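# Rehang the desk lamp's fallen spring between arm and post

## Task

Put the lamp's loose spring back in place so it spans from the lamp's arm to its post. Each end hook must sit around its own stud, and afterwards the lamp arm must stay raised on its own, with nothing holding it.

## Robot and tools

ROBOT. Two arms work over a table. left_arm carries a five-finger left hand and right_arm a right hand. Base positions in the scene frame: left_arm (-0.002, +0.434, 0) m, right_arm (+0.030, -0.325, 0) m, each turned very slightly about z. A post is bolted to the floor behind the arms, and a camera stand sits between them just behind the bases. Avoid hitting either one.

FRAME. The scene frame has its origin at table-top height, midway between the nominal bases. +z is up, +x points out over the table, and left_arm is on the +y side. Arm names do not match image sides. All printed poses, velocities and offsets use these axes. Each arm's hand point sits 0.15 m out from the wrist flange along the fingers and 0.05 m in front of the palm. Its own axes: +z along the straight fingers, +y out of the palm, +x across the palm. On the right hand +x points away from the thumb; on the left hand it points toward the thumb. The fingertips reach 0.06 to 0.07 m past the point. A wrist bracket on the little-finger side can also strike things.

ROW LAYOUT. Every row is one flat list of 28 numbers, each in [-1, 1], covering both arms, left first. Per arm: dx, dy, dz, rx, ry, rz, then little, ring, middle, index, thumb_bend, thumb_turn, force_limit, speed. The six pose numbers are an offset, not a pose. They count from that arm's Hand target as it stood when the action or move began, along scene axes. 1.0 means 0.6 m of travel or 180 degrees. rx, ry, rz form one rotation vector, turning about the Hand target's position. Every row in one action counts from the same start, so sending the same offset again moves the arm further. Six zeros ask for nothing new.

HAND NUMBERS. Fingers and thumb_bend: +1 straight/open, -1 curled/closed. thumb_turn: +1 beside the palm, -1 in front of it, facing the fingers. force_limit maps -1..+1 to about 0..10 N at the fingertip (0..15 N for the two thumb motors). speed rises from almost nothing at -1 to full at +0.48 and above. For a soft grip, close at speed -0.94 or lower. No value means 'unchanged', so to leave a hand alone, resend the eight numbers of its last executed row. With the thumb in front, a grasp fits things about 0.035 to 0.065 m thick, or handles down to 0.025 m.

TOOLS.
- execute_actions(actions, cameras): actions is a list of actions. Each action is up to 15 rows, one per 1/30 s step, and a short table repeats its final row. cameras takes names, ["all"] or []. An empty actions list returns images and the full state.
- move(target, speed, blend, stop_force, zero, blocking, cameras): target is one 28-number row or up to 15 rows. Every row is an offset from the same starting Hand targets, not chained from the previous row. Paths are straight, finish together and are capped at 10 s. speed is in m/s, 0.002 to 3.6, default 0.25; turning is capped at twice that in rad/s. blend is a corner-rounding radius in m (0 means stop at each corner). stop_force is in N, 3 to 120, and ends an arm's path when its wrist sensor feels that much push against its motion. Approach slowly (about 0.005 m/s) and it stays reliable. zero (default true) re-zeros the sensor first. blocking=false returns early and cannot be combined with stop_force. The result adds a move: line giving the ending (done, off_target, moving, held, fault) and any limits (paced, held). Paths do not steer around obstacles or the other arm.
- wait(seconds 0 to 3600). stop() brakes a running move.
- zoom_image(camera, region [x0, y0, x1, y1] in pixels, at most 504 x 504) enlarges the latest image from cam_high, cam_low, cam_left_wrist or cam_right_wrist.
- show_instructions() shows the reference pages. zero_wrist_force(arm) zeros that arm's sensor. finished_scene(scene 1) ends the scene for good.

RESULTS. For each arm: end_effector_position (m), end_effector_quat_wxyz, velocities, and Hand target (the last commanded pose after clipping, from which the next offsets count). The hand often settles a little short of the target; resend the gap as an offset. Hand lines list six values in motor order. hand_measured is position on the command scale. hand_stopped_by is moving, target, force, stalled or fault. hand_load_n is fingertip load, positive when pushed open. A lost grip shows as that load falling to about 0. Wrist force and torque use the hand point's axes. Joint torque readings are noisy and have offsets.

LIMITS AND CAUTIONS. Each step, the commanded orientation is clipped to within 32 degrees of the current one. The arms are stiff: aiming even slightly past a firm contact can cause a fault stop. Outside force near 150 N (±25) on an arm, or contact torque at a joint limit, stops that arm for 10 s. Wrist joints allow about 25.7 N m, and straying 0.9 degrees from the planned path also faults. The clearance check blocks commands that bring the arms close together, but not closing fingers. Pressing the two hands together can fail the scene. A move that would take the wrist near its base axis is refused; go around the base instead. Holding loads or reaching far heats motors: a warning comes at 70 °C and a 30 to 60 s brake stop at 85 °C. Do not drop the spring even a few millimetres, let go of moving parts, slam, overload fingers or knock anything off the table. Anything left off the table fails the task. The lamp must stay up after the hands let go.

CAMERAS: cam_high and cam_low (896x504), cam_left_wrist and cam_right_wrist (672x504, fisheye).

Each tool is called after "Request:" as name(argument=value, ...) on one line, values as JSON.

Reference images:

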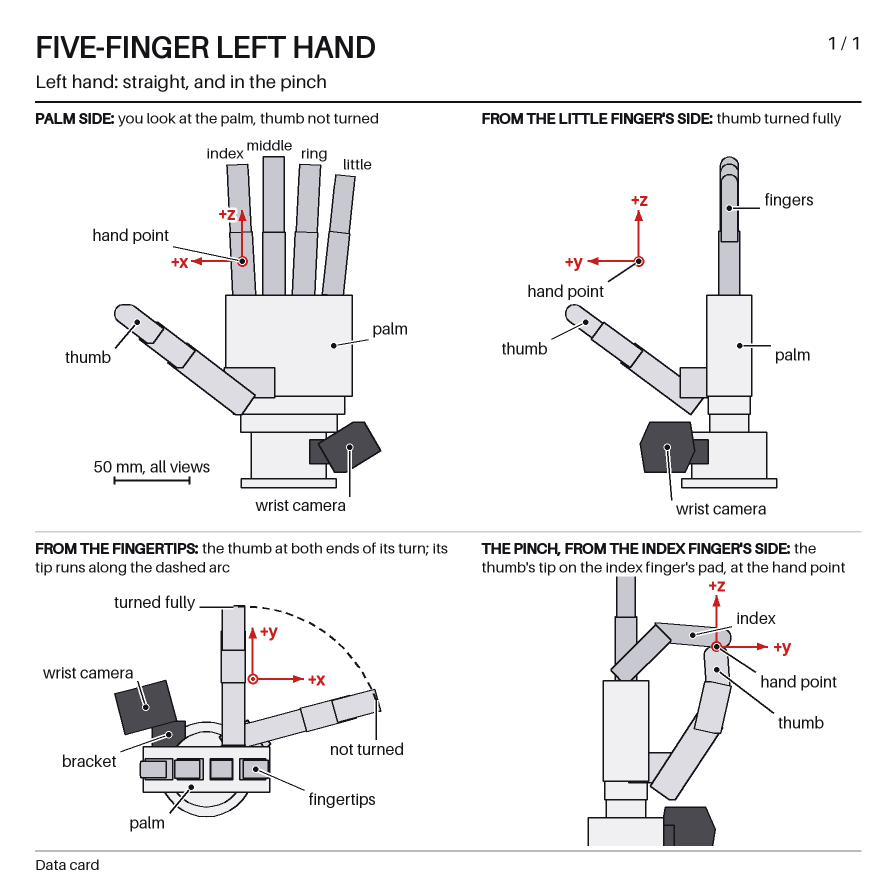

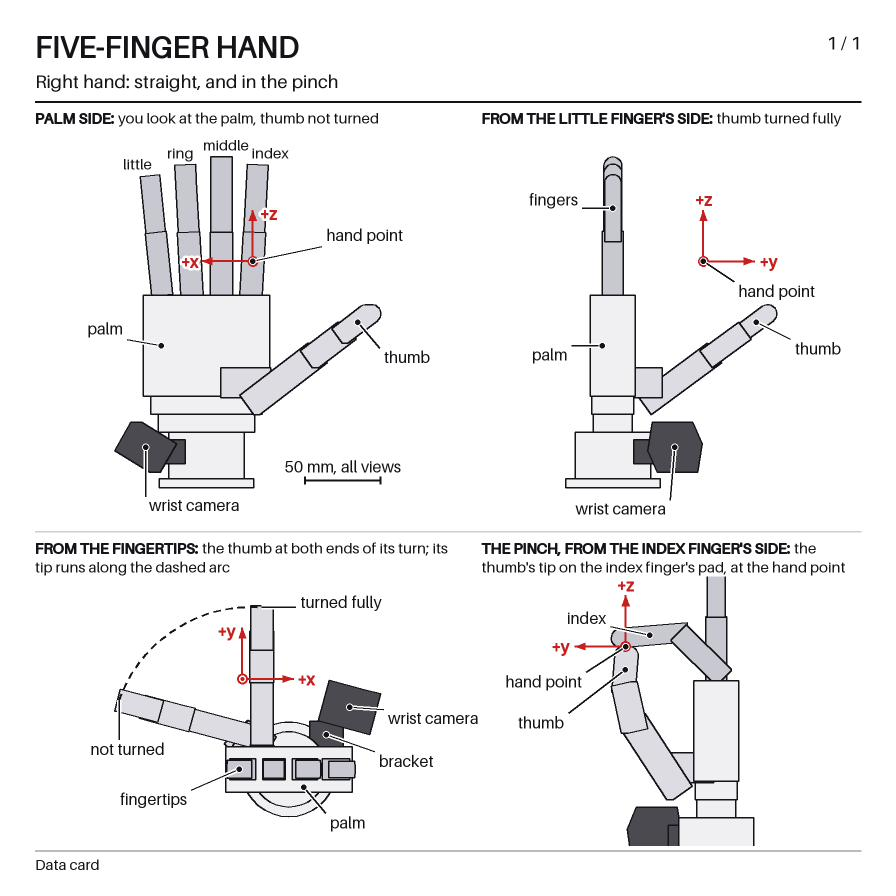

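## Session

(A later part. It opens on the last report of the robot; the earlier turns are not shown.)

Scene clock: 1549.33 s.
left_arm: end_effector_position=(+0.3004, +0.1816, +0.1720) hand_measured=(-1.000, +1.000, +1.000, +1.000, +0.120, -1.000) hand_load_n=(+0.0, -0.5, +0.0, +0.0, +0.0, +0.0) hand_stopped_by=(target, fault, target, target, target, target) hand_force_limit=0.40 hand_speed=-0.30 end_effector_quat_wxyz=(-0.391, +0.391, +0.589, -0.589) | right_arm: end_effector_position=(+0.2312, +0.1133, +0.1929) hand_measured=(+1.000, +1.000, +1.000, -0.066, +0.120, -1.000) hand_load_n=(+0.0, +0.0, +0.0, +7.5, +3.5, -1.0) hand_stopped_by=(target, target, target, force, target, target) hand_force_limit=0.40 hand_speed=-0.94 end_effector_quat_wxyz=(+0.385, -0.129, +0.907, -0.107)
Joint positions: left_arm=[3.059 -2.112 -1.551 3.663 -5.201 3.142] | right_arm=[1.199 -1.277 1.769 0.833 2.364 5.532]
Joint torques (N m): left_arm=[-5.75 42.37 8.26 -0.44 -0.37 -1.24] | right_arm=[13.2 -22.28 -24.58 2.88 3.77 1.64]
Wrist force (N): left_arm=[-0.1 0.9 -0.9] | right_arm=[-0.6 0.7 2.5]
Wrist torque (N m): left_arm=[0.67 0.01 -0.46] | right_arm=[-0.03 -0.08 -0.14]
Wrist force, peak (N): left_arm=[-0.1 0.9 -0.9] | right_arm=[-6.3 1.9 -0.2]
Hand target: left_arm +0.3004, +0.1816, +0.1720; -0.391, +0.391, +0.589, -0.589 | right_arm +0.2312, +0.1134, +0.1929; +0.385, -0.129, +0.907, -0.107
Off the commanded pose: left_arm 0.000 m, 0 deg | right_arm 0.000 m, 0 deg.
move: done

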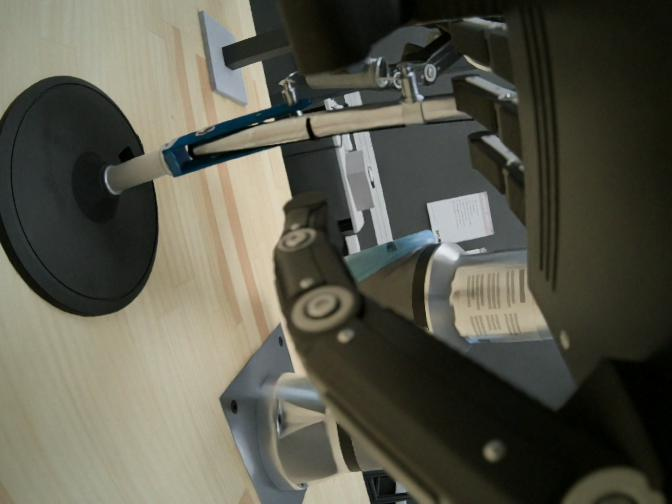

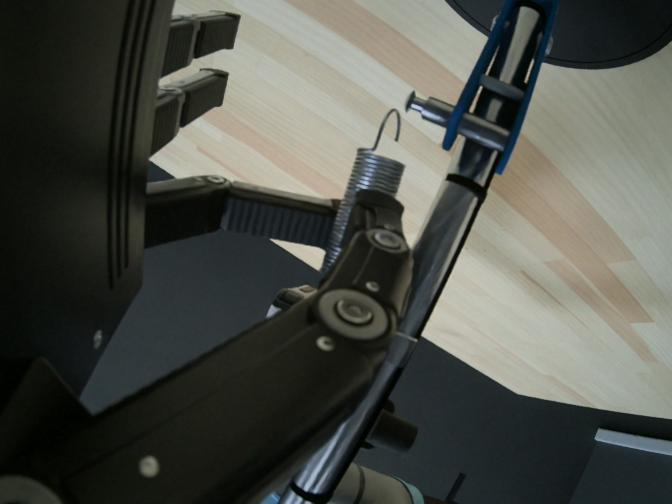

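Request:
execute_actions(actions=[[[0,0,0,0,0,0,-1,1,1,1,0.12,-1,0.4,-0.3,0,0,0,0,0,0,1,1,1,0.02,0.12,-1,0.4,-0.9]]], cameras=["cam_left_wrist", "cam_right_wrist"])

Request:
zoom_image(camera="cam_left_wrist", region=[270, 20, 450, 120])

Request:
zoom_image(camera="cam_left_wrist", region=[380, 40, 430, 90])

Request:
zoom_image(camera="cam_right_wrist", region=[320, 70, 460, 210])

Scene clock: 1554.17 s.
left_arm: end_effector_position=(+0.3004, +0.1816, +0.1720) hand_measured=(-1.000, +1.000, +1.000, +1.000, +0.120, -1.000) hand_load_n=(+0.0, -0.5, +0.0, +0.0, +0.0, +0.0) hand_stopped_by=(target, fault, target, target, target, target) hand_force_limit=0.40 hand_speed=-0.30 end_effector_quat_wxyz=(-0.391, +0.391, +0.589, -0.589) | right_arm: end_effector_position=(+0.2312, +0.1134, +0.1929) hand_measured=(+1.000, +1.000, +1.000, +0.020, +0.120, -1.000) hand_load_n=(-0.5, +0.5, +0.0, +0.0, +0.0, +0.0) hand_stopped_by=(target, target, target, target, target, target) hand_force_limit=0.40 hand_speed=-0.90 end_effector_quat_wxyz=(+0.385, -0.129, +0.907, -0.107)
Joint positions: left_arm=[3.059 -2.112 -1.551 3.663 -5.201 3.142] | right_arm=[1.199 -1.277 1.768 0.833 2.364 5.533]
Joint torques (N m): left_arm=[-6 42.74 7.78 -0.51 -0.32 -1.26] | right_arm=[14.59 -20.77 -25.73 2.99 3.59 1.68]
Wrist force (N): left_arm=[0.3 0.2 -0.1] | right_arm=[-0.7 0.5 2.2]
Wrist torque (N m): left_arm=[0.56 -0.03 -0.42] | right_arm=[-0.04 -0.06 -0.14]
Wrist force, peak (N): left_arm=[0.3 1.1 -0.6] | right_arm=[-0.6 0.9 2.6]
Hand target: left_arm +0.3004, +0.1816, +0.1720; -0.391, +0.391, +0.589, -0.589 | right_arm +0.2312, +0.1134, +0.1929; +0.385, -0.129, +0.907, -0.107
Off the commanded pose: left_arm 0.000 m, 0 deg | right_arm 0.000 m, 0 deg.

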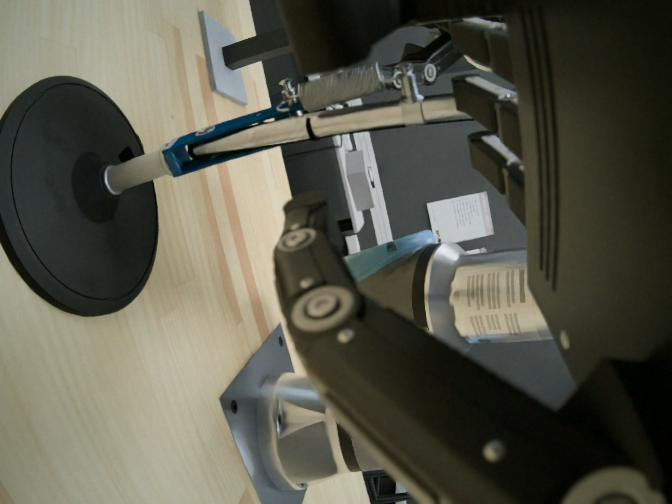

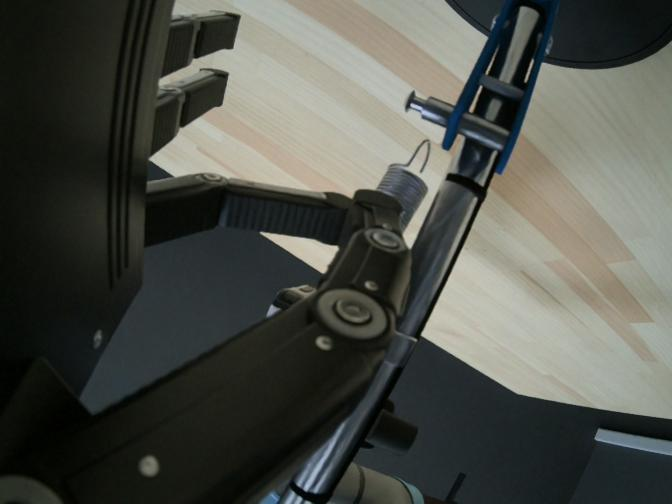

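Scaled by 2.800 from the camera's image (finer frame: 960x720).

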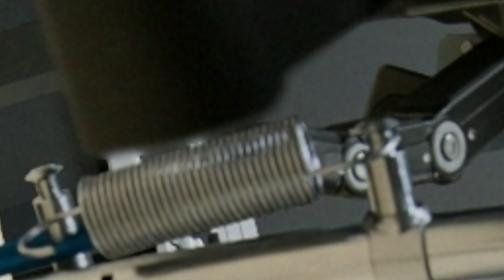

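Scaled by 10.080 from the camera's image (finer frame: 960x720).

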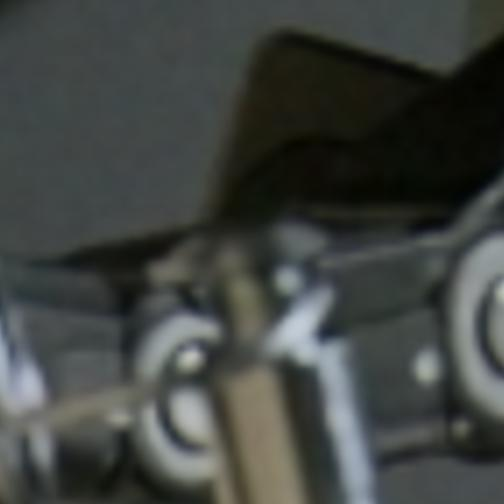

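Scaled by 3.600 from the camera's image (finer frame: 960x720).

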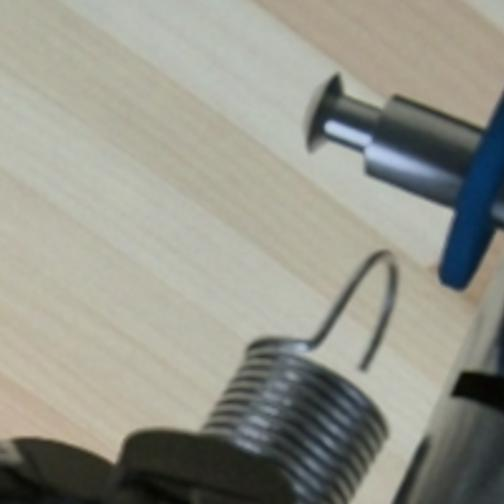

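Request:
move(target=[[0,0,0,0,0,0,-1,1,1,1,0.12,-1,0.4,-0.3,0.0019,-0.0046,0,0,0,0,1,1,1,0.2,0.12,-1,0.4,-0.5],[0,0,0,0,0,0,-1,1,1,1,0.12,-1,0.4,-0.3,0.0101,-0.0012,-0.0283,0,0,0,1,1,1,0.2,0.12,-1,0.4,-0.5]], speed=0.02, cameras=["cam_left_wrist", "cam_right_wrist"])

Request:
zoom_image(camera="cam_left_wrist", region=[250, 0, 450, 140])

Request:
zoom_image(camera="cam_right_wrist", region=[300, 70, 500, 230])

Scene clock: 1578.83 s.
left_arm: end_effector_position=(+0.3004, +0.1816, +0.1720) hand_measured=(-1.000, +1.000, +1.000, +1.000, +0.120, -1.000) hand_load_n=(+0.0, +0.0, +0.0, +0.0, +0.0, +0.0) hand_stopped_by=(target, fault, target, target, target, target) hand_force_limit=0.40 hand_speed=-0.30 end_effector_quat_wxyz=(-0.391, +0.391, +0.589, -0.589) | right_arm: end_effector_position=(+0.2373, +0.1127, +0.1760) hand_measured=(+1.000, +1.000, +1.000, +0.200, +0.120, -1.000) hand_load_n=(+0.0, +0.0, +0.0, +0.0, +0.0, +0.0) hand_stopped_by=(target, target, target, target, target, target) hand_force_limit=0.40 hand_speed=-0.50 end_effector_quat_wxyz=(+0.385, -0.129, +0.907, -0.107)
Joint positions: left_arm=[3.059 -2.112 -1.551 3.663 -5.201 3.142] | right_arm=[1.183 -1.261 1.792 0.779 2.36 5.511]
Joint torques (N m): left_arm=[-5.59 42.45 7.98 -0.45 0.18 -0.95] | right_arm=[-13.69 -20.92 -5.58 0.33 -1.4 -1.65]
Wrist force (N): left_arm=[0.2 1.1 -0.5] | right_arm=[-0.4 0.7 2.4]
Wrist torque (N m): left_arm=[0.66 -0.02 -0.44] | right_arm=[-0.02 -0.10 0.03]
Wrist force, peak (N): left_arm=[0.4 1.0 -0.8] | right_arm=[-0.8 0.7 2.7]
Hand target: left_arm +0.3004, +0.1816, +0.1720; -0.391, +0.391, +0.589, -0.589 | right_arm +0.2373, +0.1127, +0.1759; +0.385, -0.129, +0.907, -0.107
Off the commanded pose: left_arm 0.000 m, 0 deg | right_arm 0.000 m, 0 deg.
move: done

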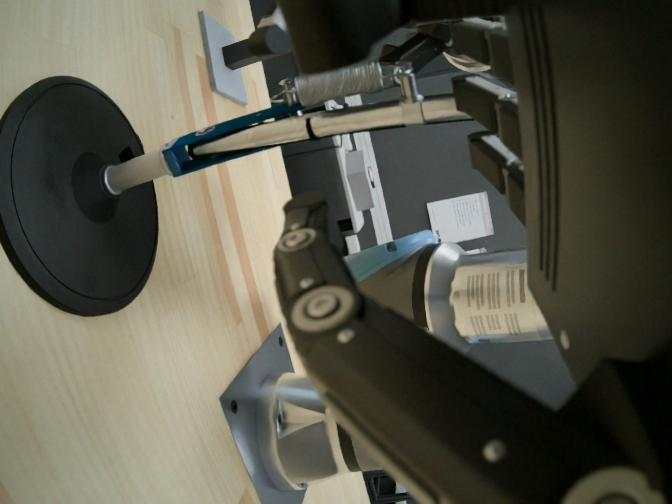

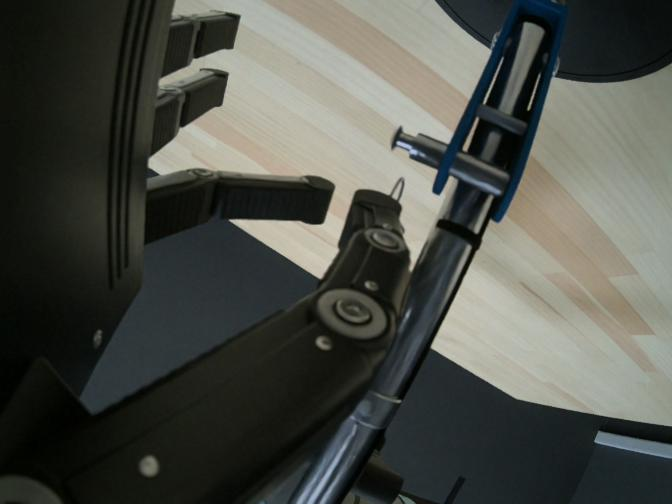

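Scaled by 2.520 from the camera's image (finer frame: 960x720).

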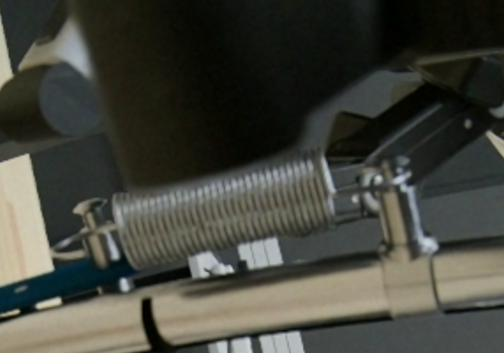

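Scaled by 2.520 from the camera's image (finer frame: 960x720).

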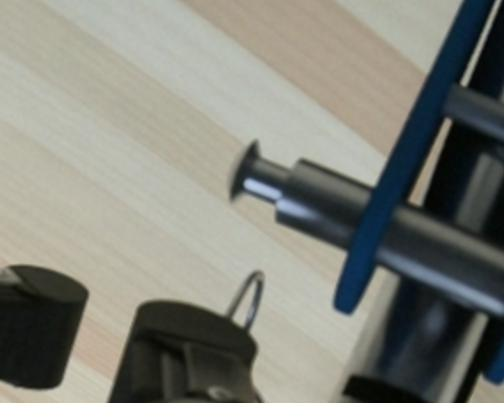

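Request:
move(target=[[0,0,0,0,0,0,-1,1,1,1,0.12,-1,0.4,-0.3,-0.00675,-0.0029,0.0078,0,0,0,1,1,1,0.2,0.12,-1,0.4,-0.5],[0,0,0,0,0,0,-1,1,1,1,0.12,-1,0.4,-0.3,-0.0106,0.0064,0.0078,0,0,0,1,1,1,0.2,0.12,-1,0.4,-0.5]], speed=0.02, stop_force=3, cameras=["cam_left_wrist", "cam_right_wrist"])

Request:
zoom_image(camera="cam_left_wrist", region=[250, 0, 450, 140])

Request:
zoom_image(camera="cam_right_wrist", region=[300, 70, 500, 230])

Scene clock: 1604.70 s.
left_arm: end_effector_position=(+0.3004, +0.1816, +0.1720) hand_measured=(-1.000, +1.000, +1.000, +1.000, +0.120, -1.000) hand_load_n=(+0.0, +0.0, +0.0, +0.0, +0.0, +0.0) hand_stopped_by=(target, fault, target, target, target, target) hand_force_limit=0.40 hand_speed=-0.30 end_effector_quat_wxyz=(-0.391, +0.391, +0.589, -0.589) | right_arm: end_effector_position=(+0.2309, +0.1165, +0.1806) hand_measured=(+1.000, +1.000, +1.000, +0.200, +0.120, -1.000) hand_load_n=(+0.0, +0.0, +0.0, +0.0, +0.0, -0.5) hand_stopped_by=(target, target, target, target, target, target) hand_force_limit=0.40 hand_speed=-0.50 end_effector_quat_wxyz=(+0.385, -0.129, +0.907, -0.107)
Joint positions: left_arm=[3.059 -2.112 -1.551 3.663 -5.201 3.142] | right_arm=[1.202 -1.255 1.775 0.808 2.365 5.538]
Joint torques (N m): left_arm=[-5.59 42.14 8.64 -0.54 0.69 -0.64] | right_arm=[14.01 -22.42 -24.27 3.01 3.69 1.57]
Wrist force (N): left_arm=[0.1 0.9 -0.4] | right_arm=[-0.6 0.6 2.4]
Wrist torque (N m): left_arm=[0.64 -0.01 -0.44] | right_arm=[-0.04 -0.08 -0.12]
Wrist force, peak (N): left_arm=[0.4 1.3 -0.5] | right_arm=[-0.6 0.5 2.8]
Hand target: left_arm +0.3004, +0.1816, +0.1720; -0.391, +0.391, +0.589, -0.589 | right_arm +0.2309, +0.1165, +0.1806; +0.385, -0.129, +0.907, -0.107
Off the commanded pose: left_arm 0.000 m, 0 deg | right_arm 0.000 m, 0 deg.
move: done

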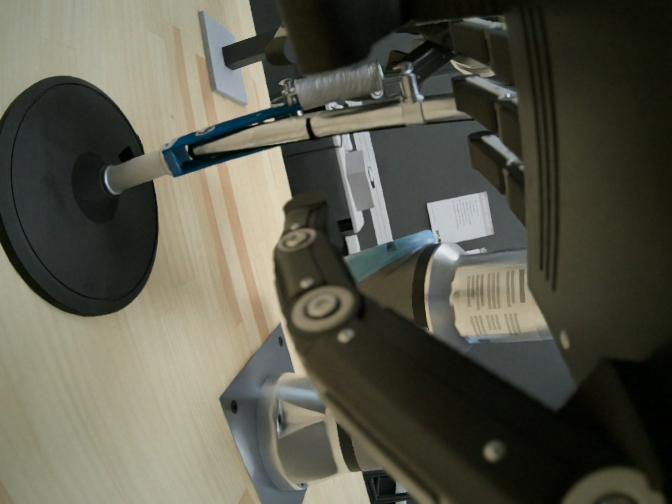

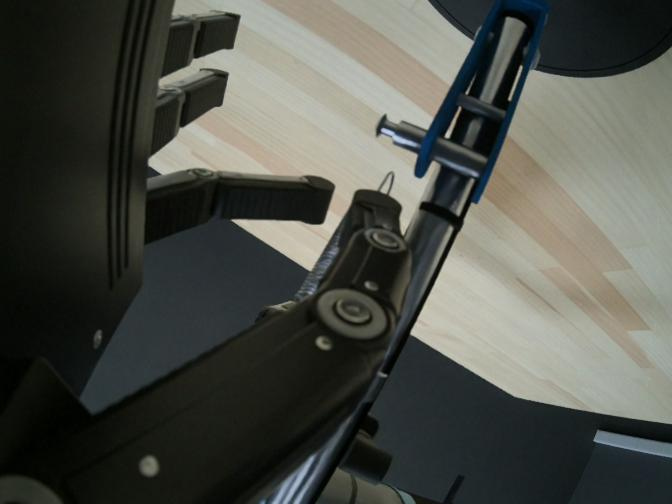

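Scaled by 2.520 from the camera's image (finer frame: 960x720).

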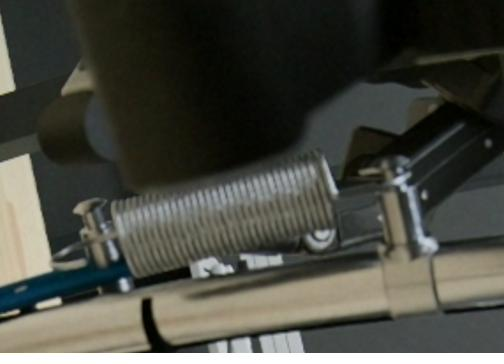

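Scaled by 2.520 from the camera's image (finer frame: 960x720).

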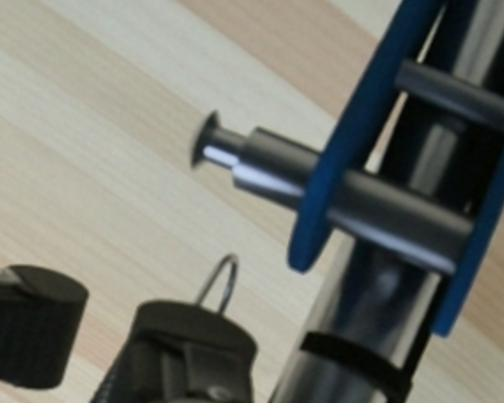

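Request:
move(target=[0,0,0,0,0,0,-1,1,1,1,0.12,-1,0.4,-0.3,-0.0039,0.0092,0,0,0,0,1,1,1,0.2,0.12,-1,0.4,-0.5], speed=0.02, stop_force=3, cameras=["cam_left_wrist", "cam_right_wrist"])

Request:
zoom_image(camera="cam_left_wrist", region=[250, 0, 450, 140])

Request:
zoom_image(camera="cam_right_wrist", region=[260, 100, 480, 320])

Scene clock: 1611.10 s.
left_arm: end_effector_position=(+0.3004, +0.1816, +0.1720) hand_measured=(-1.000, +1.000, +1.000, +1.000, +0.120, -1.000) hand_load_n=(+0.0, +0.0, +0.0, -0.5, +0.0, +0.0) hand_stopped_by=(target, fault, target, target, target, target) hand_force_limit=0.40 hand_speed=-0.30 end_effector_quat_wxyz=(-0.391, +0.391, +0.589, -0.589) | right_arm: end_effector_position=(+0.2286, +0.1220, +0.1806) hand_measured=(+1.000, +1.000, +1.000, +0.200, +0.120, -1.000) hand_load_n=(+0.0, +0.0, +0.0, +0.0, +0.0, +0.0) hand_stopped_by=(target, target, target, target, target, target) hand_force_limit=0.40 hand_speed=-0.50 end_effector_quat_wxyz=(+0.385, -0.129, +0.907, -0.107)
Joint positions: left_arm=[3.059 -2.112 -1.551 3.663 -5.201 3.142] | right_arm=[1.213 -1.241 1.759 0.821 2.368 5.553]
Joint torques (N m): left_arm=[-5.48 42.26 9.04 -0.54 0.8 -0.73] | right_arm=[14.6 -22.57 -25.51 3.12 3.89 1.63]
Wrist force (N): left_arm=[0.4 0.7 -0.4] | right_arm=[0.0 0.5 2.8]
Wrist torque (N m): left_arm=[0.60 -0.05 -0.41] | right_arm=[-0.06 -0.17 -0.09]
Wrist force, peak (N): left_arm=[0.4 1.0 -0.7] | right_arm=[-0.6 0.9 2.7]
Hand target: left_arm +0.3004, +0.1816, +0.1720; -0.391, +0.391, +0.589, -0.589 | right_arm +0.2286, +0.1220, +0.1806; +0.385, -0.129, +0.907, -0.107
Off the commanded pose: left_arm 0.000 m, 0 deg | right_arm 0.000 m, 0 deg.
move: done

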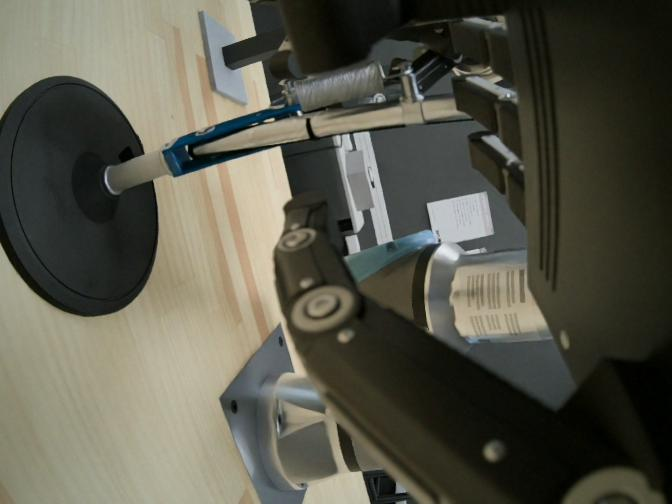

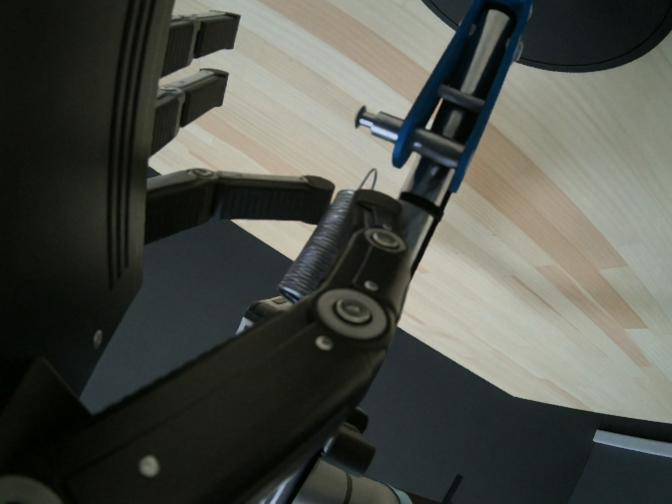

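Scaled by 2.520 from the camera's image (finer frame: 960x720).

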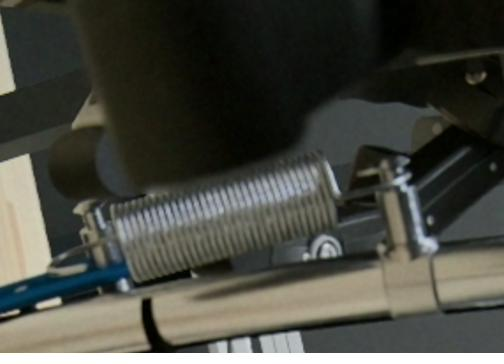

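Scaled by 2.291 from the camera's image (finer frame: 960x720).

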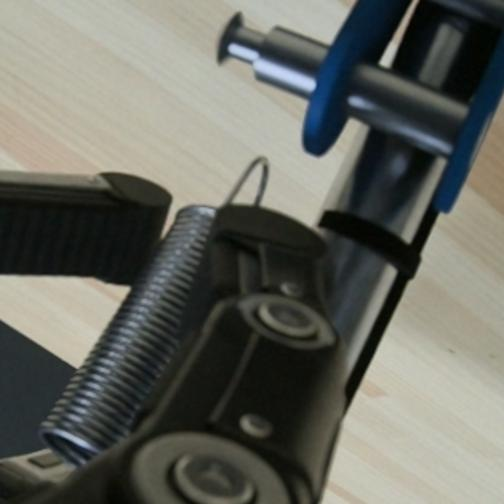

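Request:
move(target=[0,0,0,0,0,0,-1,1,1,1,0.12,-1,0.4,-0.3,-0.018,-0.004,0.0165,0,0,0,1,1,1,0.2,0.12,-1,0.4,-0.5], speed=0.015, stop_force=3, cameras=["cam_left_wrist", "cam_right_wrist"])

Request:
zoom_image(camera="cam_left_wrist", region=[250, 0, 450, 140])

Request:
zoom_image(camera="cam_right_wrist", region=[260, 100, 480, 320])

Scene clock: 1625.53 s.
left_arm: end_effector_position=(+0.3004, +0.1816, +0.1720) hand_measured=(-1.000, +1.000, +1.000, +1.000, +0.120, -1.000) hand_load_n=(+0.0, +0.0, +0.0, +0.0, +0.0, +0.0) hand_stopped_by=(target, fault, target, target, target, target) hand_force_limit=0.40 hand_speed=-0.30 end_effector_quat_wxyz=(-0.391, +0.391, +0.589, -0.589) | right_arm: end_effector_position=(+0.2178, +0.1196, +0.1905) hand_measured=(+1.000, +1.000, +1.000, +0.200, +0.120, -1.000) hand_load_n=(+0.0, +0.0, +0.5, +0.0, +0.0, +0.0) hand_stopped_by=(target, target, target, target, target, target) hand_force_limit=0.40 hand_speed=-0.50 end_effector_quat_wxyz=(+0.385, -0.129, +0.907, -0.107)
Joint positions: left_arm=[3.059 -2.112 -1.551 3.663 -5.201 3.142] | right_arm=[1.238 -1.254 1.755 0.863 2.373 5.587]
Joint torques (N m): left_arm=[-5.52 42.45 9.09 -0.47 1.03 -0.59] | right_arm=[14.42 -36.96 -25.78 3.11 3.72 1.62]
Wrist force (N): left_arm=[0.3 0.5 -0.3] | right_arm=[-0.4 0.4 2.3]
Wrist torque (N m): left_arm=[0.58 -0.05 -0.41] | right_arm=[-0.06 -0.10 -0.13]
Wrist force, peak (N): left_arm=[0.6 1.2 -0.5] | right_arm=[-0.7 0.8 2.8]
Hand target: left_arm +0.3004, +0.1816, +0.1720; -0.391, +0.391, +0.589, -0.589 | right_arm +0.2178, +0.1196, +0.1905; +0.385, -0.129, +0.907, -0.107
Off the commanded pose: left_arm 0.000 m, 0 deg | right_arm 0.000 m, 0 deg.
move: done

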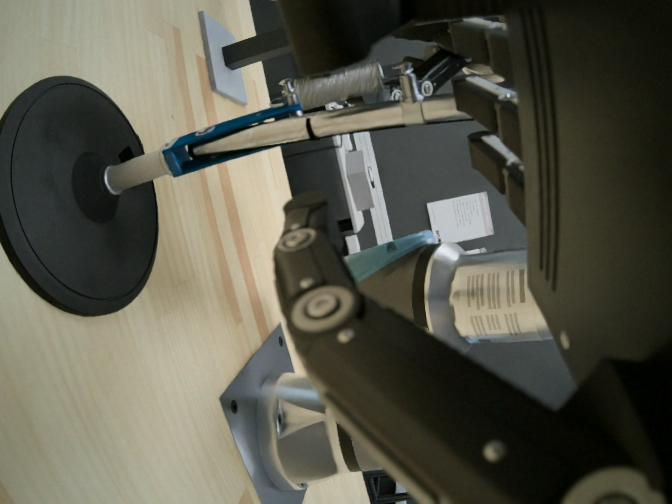

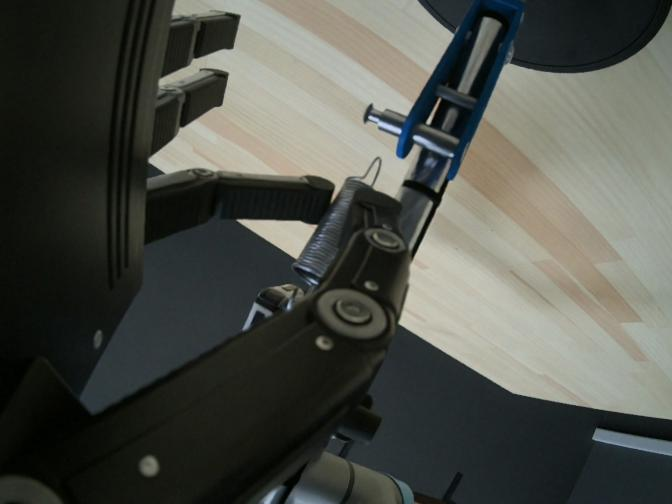

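Scaled by 2.520 from the camera's image (finer frame: 960x720).

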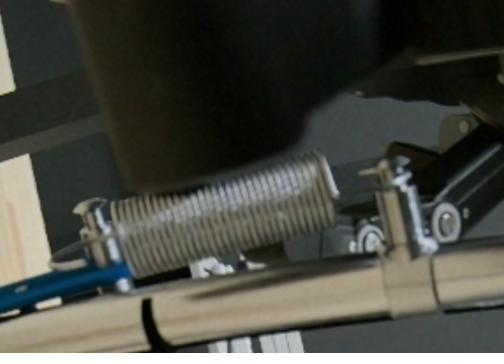

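Scaled by 2.291 from the camera's image (finer frame: 960x720).

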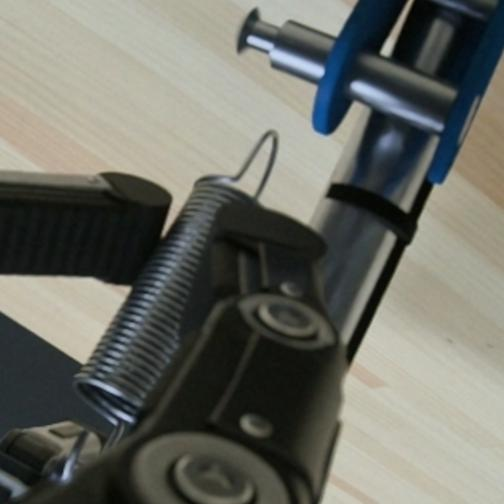

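Request:
move(target=[[0,0,0,0,0,0,-1,1,1,1,0.12,-1,0.4,-0.3,0,0,0,0,0,0,1,1,1,0.2,0.0,-1,0.4,-0.5],[0,0,0,0,0,0,-1,1,1,1,0.12,-1,0.4,-0.3,-0.008,0.0002,0.0078,0,0,0,1,1,1,0.2,0.0,-1,0.4,-0.5]], speed=0.015, cameras=["cam_left_wrist", "cam_right_wrist"])

Request:
zoom_image(camera="cam_left_wrist", region=[250, 0, 450, 140])

Request:
zoom_image(camera="cam_right_wrist", region=[240, 120, 440, 320])

Scene clock: 1636.80 s.
left_arm: end_effector_position=(+0.3004, +0.1816, +0.1720) hand_measured=(-1.000, +1.000, +1.000, +1.000, +0.120, -1.000) hand_load_n=(+0.0, +0.0, +0.0, +0.0, +0.0, +0.0) hand_stopped_by=(target, fault, target, target, target, target) hand_force_limit=0.40 hand_speed=-0.30 end_effector_quat_wxyz=(-0.391, +0.391, +0.589, -0.589) | right_arm: end_effector_position=(+0.2130, +0.1197, +0.1951) hand_measured=(+1.000, +1.000, +1.000, +0.200, +0.000, -1.000) hand_load_n=(+0.0, +0.0, +0.0, +0.0, +0.0, +0.0) hand_stopped_by=(target, target, target, target, target, target) hand_force_limit=0.40 hand_speed=-0.50 end_effector_quat_wxyz=(+0.385, -0.129, +0.907, -0.107)
Joint positions: left_arm=[3.059 -2.112 -1.551 3.663 -5.201 3.142] | right_arm=[1.25 -1.257 1.749 0.884 2.375 5.604]
Joint torques (N m): left_arm=[-5.73 42.21 8.79 -0.49 1.17 -0.38] | right_arm=[14.62 -36.68 -25.93 3.32 3.82 1.75]
Wrist force (N): left_arm=[-0.2 0.8 -0.4] | right_arm=[-0.6 0.4 2.3]
Wrist torque (N m): left_arm=[0.63 0.04 -0.46] | right_arm=[-0.05 -0.08 -0.14]
Wrist force, peak (N): left_arm=[0.2 1.1 -0.6] | right_arm=[-0.5 0.7 2.8]
Hand target: left_arm +0.3004, +0.1816, +0.1720; -0.391, +0.391, +0.589, -0.589 | right_arm +0.2130, +0.1197, +0.1952; +0.385, -0.129, +0.907, -0.107
Off the commanded pose: left_arm 0.000 m, 0 deg | right_arm 0.000 m, 0 deg.
move: done

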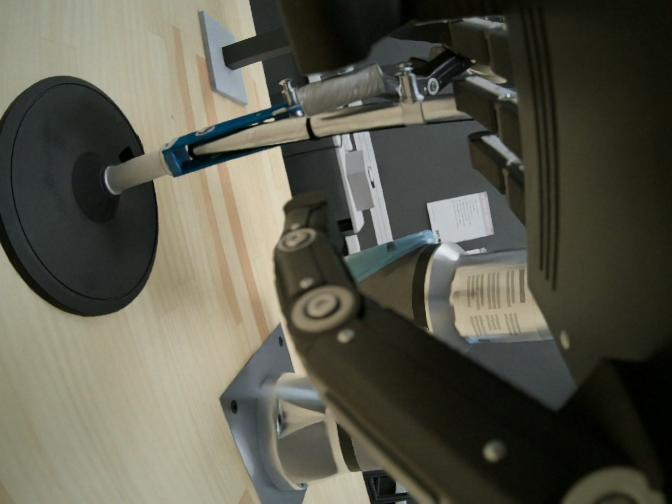

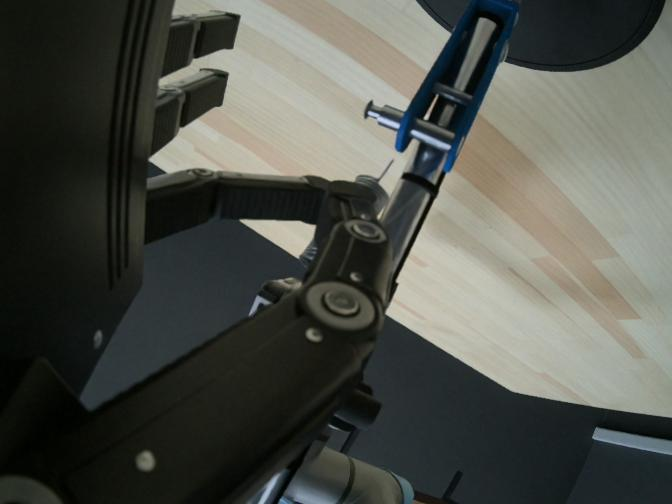

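Scaled by 2.520 from the camera's image (finer frame: 960x720).

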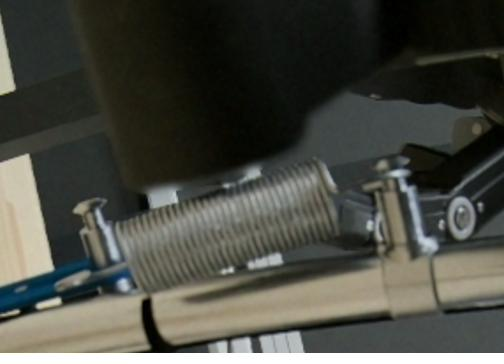

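Scaled by 2.520 from the camera's image (finer frame: 960x720).

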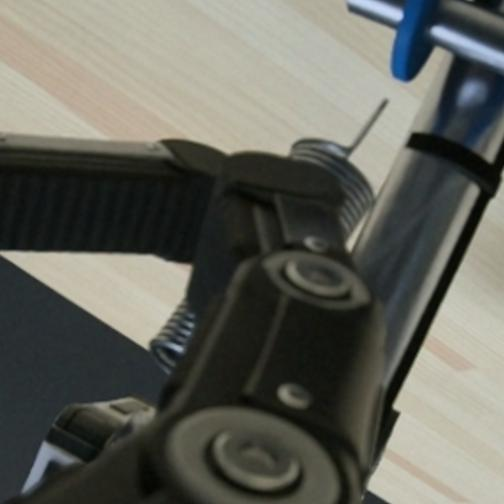

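Request:
zoom_image(camera="cam_left_wrist", region=[370, 40, 430, 100])

Request:
zoom_image(camera="cam_left_wrist", region=[260, 60, 330, 130])

Scaled by 8.400 from the camera's image (finer frame: 960x720).

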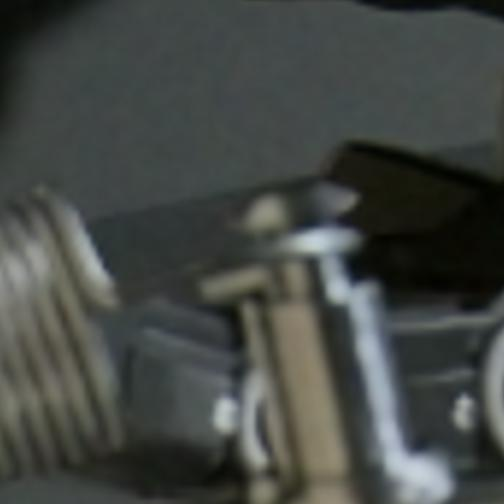

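Scaled by 7.200 from the camera's image (finer frame: 960x720).

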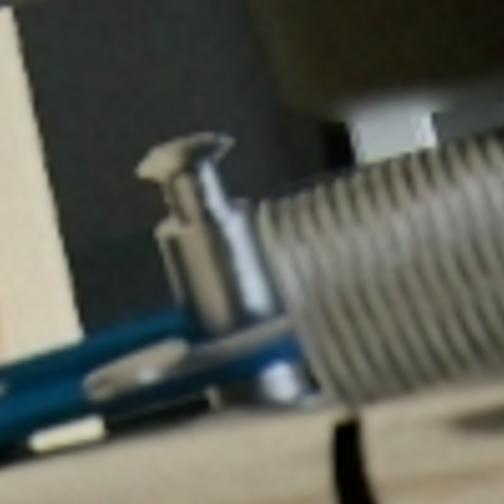

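Request:
move(target=[[0,0,0,0,0,0,-1,1,1,1,0.12,-1,0.4,-0.3,0.0227,-0.0537,0,0,0,0,1,1,1,0.2,0.0,-1,0.4,-0.5],[0,0,0,0,0,0,-1,1,1,1,0.12,-1,0.4,-0.3,0.0363,-0.0487,-0.0155,0.1142,-0.0555,0.0881,1,1,1,0.2,0.0,-1,0.4,-0.5]], speed=[0.02, 0.06], cameras=["cam_left_wrist", "cam_right_wrist"])

Request:
zoom_image(camera="cam_left_wrist", region=[250, 0, 450, 140])

Request:
zoom_image(camera="cam_right_wrist", region=[300, 80, 560, 340])

Scene clock: 1667.37 s.
left_arm: end_effector_position=(+0.3004, +0.1816, +0.1720) hand_measured=(-1.000, +1.000, +1.000, +1.000, +0.120, -1.000) hand_load_n=(+0.0, +0.0, +0.0, +0.0, +0.0, +0.0) hand_stopped_by=(target, fault, target, target, target, target) hand_force_limit=0.40 hand_speed=-0.30 end_effector_quat_wxyz=(-0.391, +0.391, +0.589, -0.589) | right_arm: end_effector_position=(+0.2347, +0.0905, +0.1859) hand_measured=(+1.000, +1.000, +1.000, +0.200, +0.000, -1.000) hand_load_n=(+0.0, +0.0, +0.0, +0.0, +0.0, +0.0) hand_stopped_by=(target, target, target, target, target, target) hand_force_limit=0.40 hand_speed=-0.50 end_effector_quat_wxyz=(+0.490, -0.172, +0.849, +0.099)
Joint positions: left_arm=[3.059 -2.112 -1.551 3.663 -5.201 3.142] | right_arm=[0.993 -1.647 2.244 0.015 2.082 5.042]
Joint torques (N m): left_arm=[-5.93 42.19 9.36 -0.48 1.34 -0.46] | right_arm=[-14.28 -20.78 -7.23 -1.13 -1.86 -1.32]
Wrist force (N): left_arm=[0.0 0.4 -0.3] | right_arm=[0.0 0.8 2.8]
Wrist torque (N m): left_arm=[0.62 0.00 -0.44] | right_arm=[-0.03 -0.17 0.07]
Wrist force, peak (N): left_arm=[0.4 1.2 -0.6] | right_arm=[-0.2 1.0 3.0]
Hand target: left_arm +0.3004, +0.1816, +0.1720; -0.391, +0.391, +0.589, -0.589 | right_arm +0.2348, +0.0905, +0.1859; +0.490, -0.172, +0.849, +0.099
Off the commanded pose: left_arm 0.000 m, 0 deg | right_arm 0.000 m, 0 deg.
move: done

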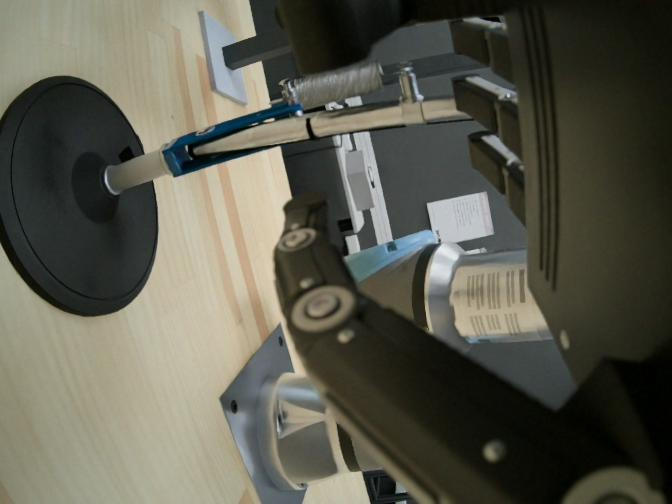

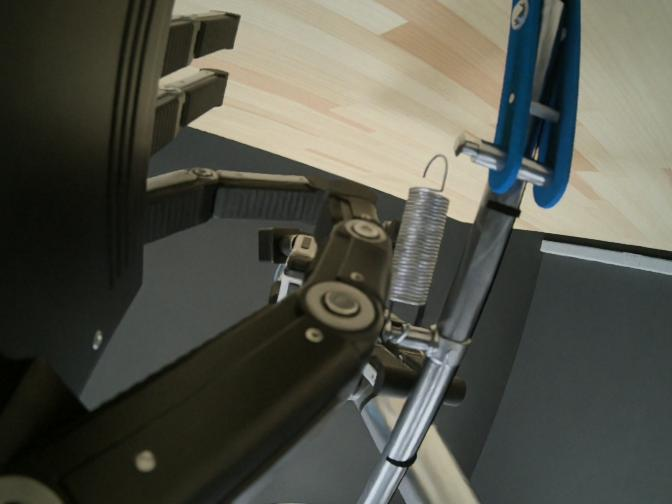

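Scaled by 2.520 from the camera's image (finer frame: 960x720).

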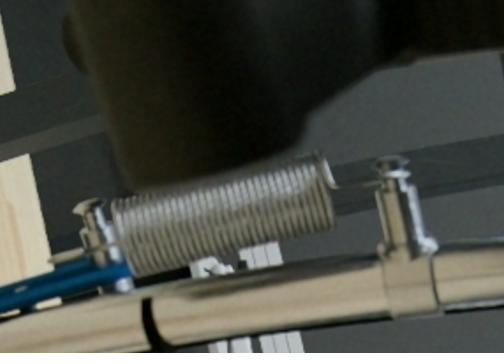

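Scaled by 1.938 from the camera's image (finer frame: 960x720).

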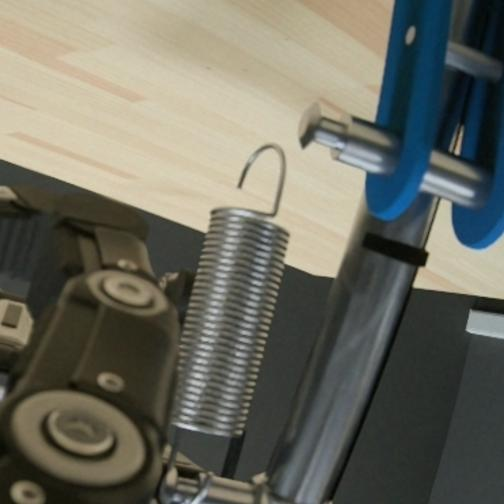

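Request:
zoom_image(camera="cam_right_wrist", region=[370, 280, 480, 370])

Request:
zoom_image(camera="cam_right_wrist", region=[380, 110, 540, 230])

Scaled by 4.582 from the camera's image (finer frame: 960x720).

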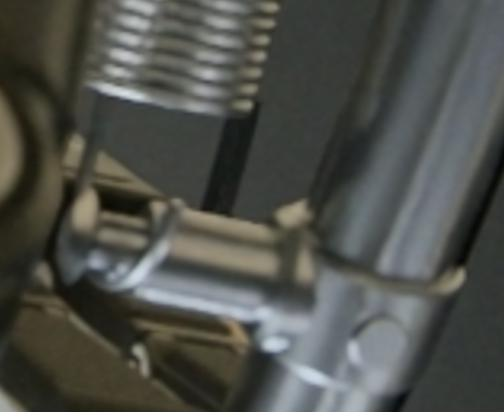

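Scaled by 3.150 from the camera's image (finer frame: 960x720).

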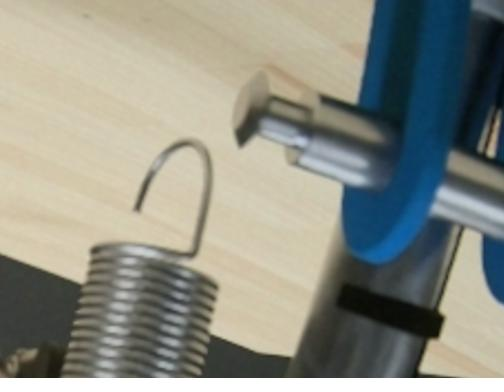

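Request:
move(target=[0,0,0,0,0,0,-1,1,1,1,0.12,-1,0.4,-0.3,-0.0162,0.0384,-0.0033,0,0,0,1,1,1,0.2,0.0,-1,0.4,-0.5], speed=0.025, stop_force=3, cameras=["cam_left_wrist", "cam_right_wrist"])

Request:
zoom_image(camera="cam_left_wrist", region=[250, 0, 450, 140])

Request:
zoom_image(camera="cam_right_wrist", region=[300, 130, 480, 330])

Scene clock: 1681.73 s.
left_arm: end_effector_position=(+0.3004, +0.1816, +0.1720) hand_measured=(-1.000, +1.000, +1.000, +1.000, +0.120, -1.000) hand_load_n=(+0.0, +0.0, +0.0, +0.0, +0.0, +0.0) hand_stopped_by=(target, fault, target, target, target, target) hand_force_limit=0.40 hand_speed=-0.30 end_effector_quat_wxyz=(-0.391, +0.391, +0.589, -0.589) | right_arm: end_effector_position=(+0.2250, +0.1136, +0.1839) hand_measured=(+1.000, +1.000, +1.000, +0.200, +0.000, -1.000) hand_load_n=(+0.0, +0.0, +0.0, +0.0, +0.5, -0.5) hand_stopped_by=(target, target, target, target, target, target) hand_force_limit=0.40 hand_speed=-0.50 end_effector_quat_wxyz=(+0.490, -0.172, +0.849, +0.099)
Joint positions: left_arm=[3.059 -2.112 -1.551 3.663 -5.201 3.142] | right_arm=[1.073 -1.573 2.185 0.028 2.148 5.098]
Joint torques (N m): left_arm=[-5.29 42.17 9.41 -0.55 1.46 -0.33] | right_arm=[14.63 -10.09 -24.55 1.54 3.03 1.43]
Wrist force (N): left_arm=[-0.2 0.4 -0.4] | right_arm=[-0.2 0.7 2.7]
Wrist torque (N m): left_arm=[0.62 0.01 -0.45] | right_arm=[-0.05 -0.13 -0.10]
Wrist force, peak (N): left_arm=[0.2 1.2 -0.4] | right_arm=[-0.1 1.0 3.2]
Hand target: left_arm +0.3004, +0.1816, +0.1720; -0.391, +0.391, +0.589, -0.589 | right_arm +0.2250, +0.1136, +0.1839; +0.490, -0.172, +0.849, +0.099
Off the commanded pose: left_arm 0.000 m, 0 deg | right_arm 0.000 m, 0 deg.
move: done

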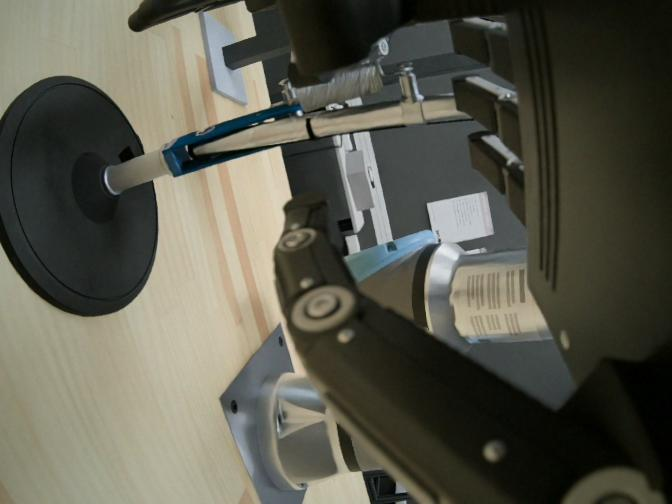

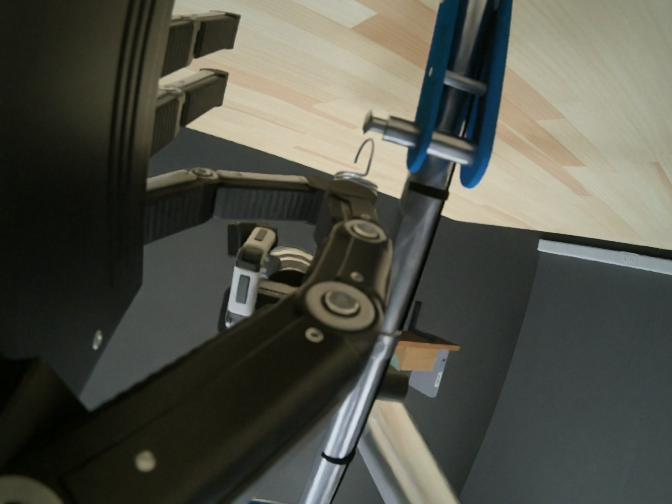

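Scaled by 2.520 from the camera's image (finer frame: 960x720).

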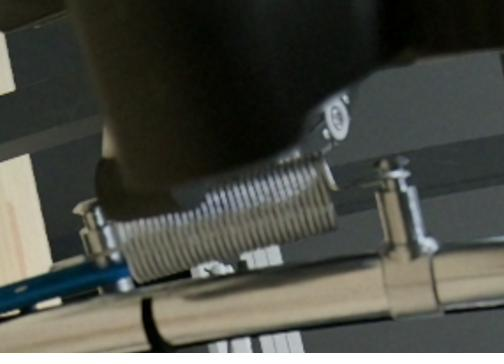

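Scaled by 2.520 from the camera's image (finer frame: 960x720).

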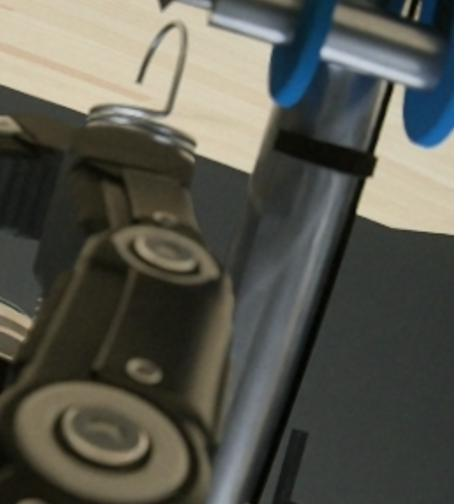

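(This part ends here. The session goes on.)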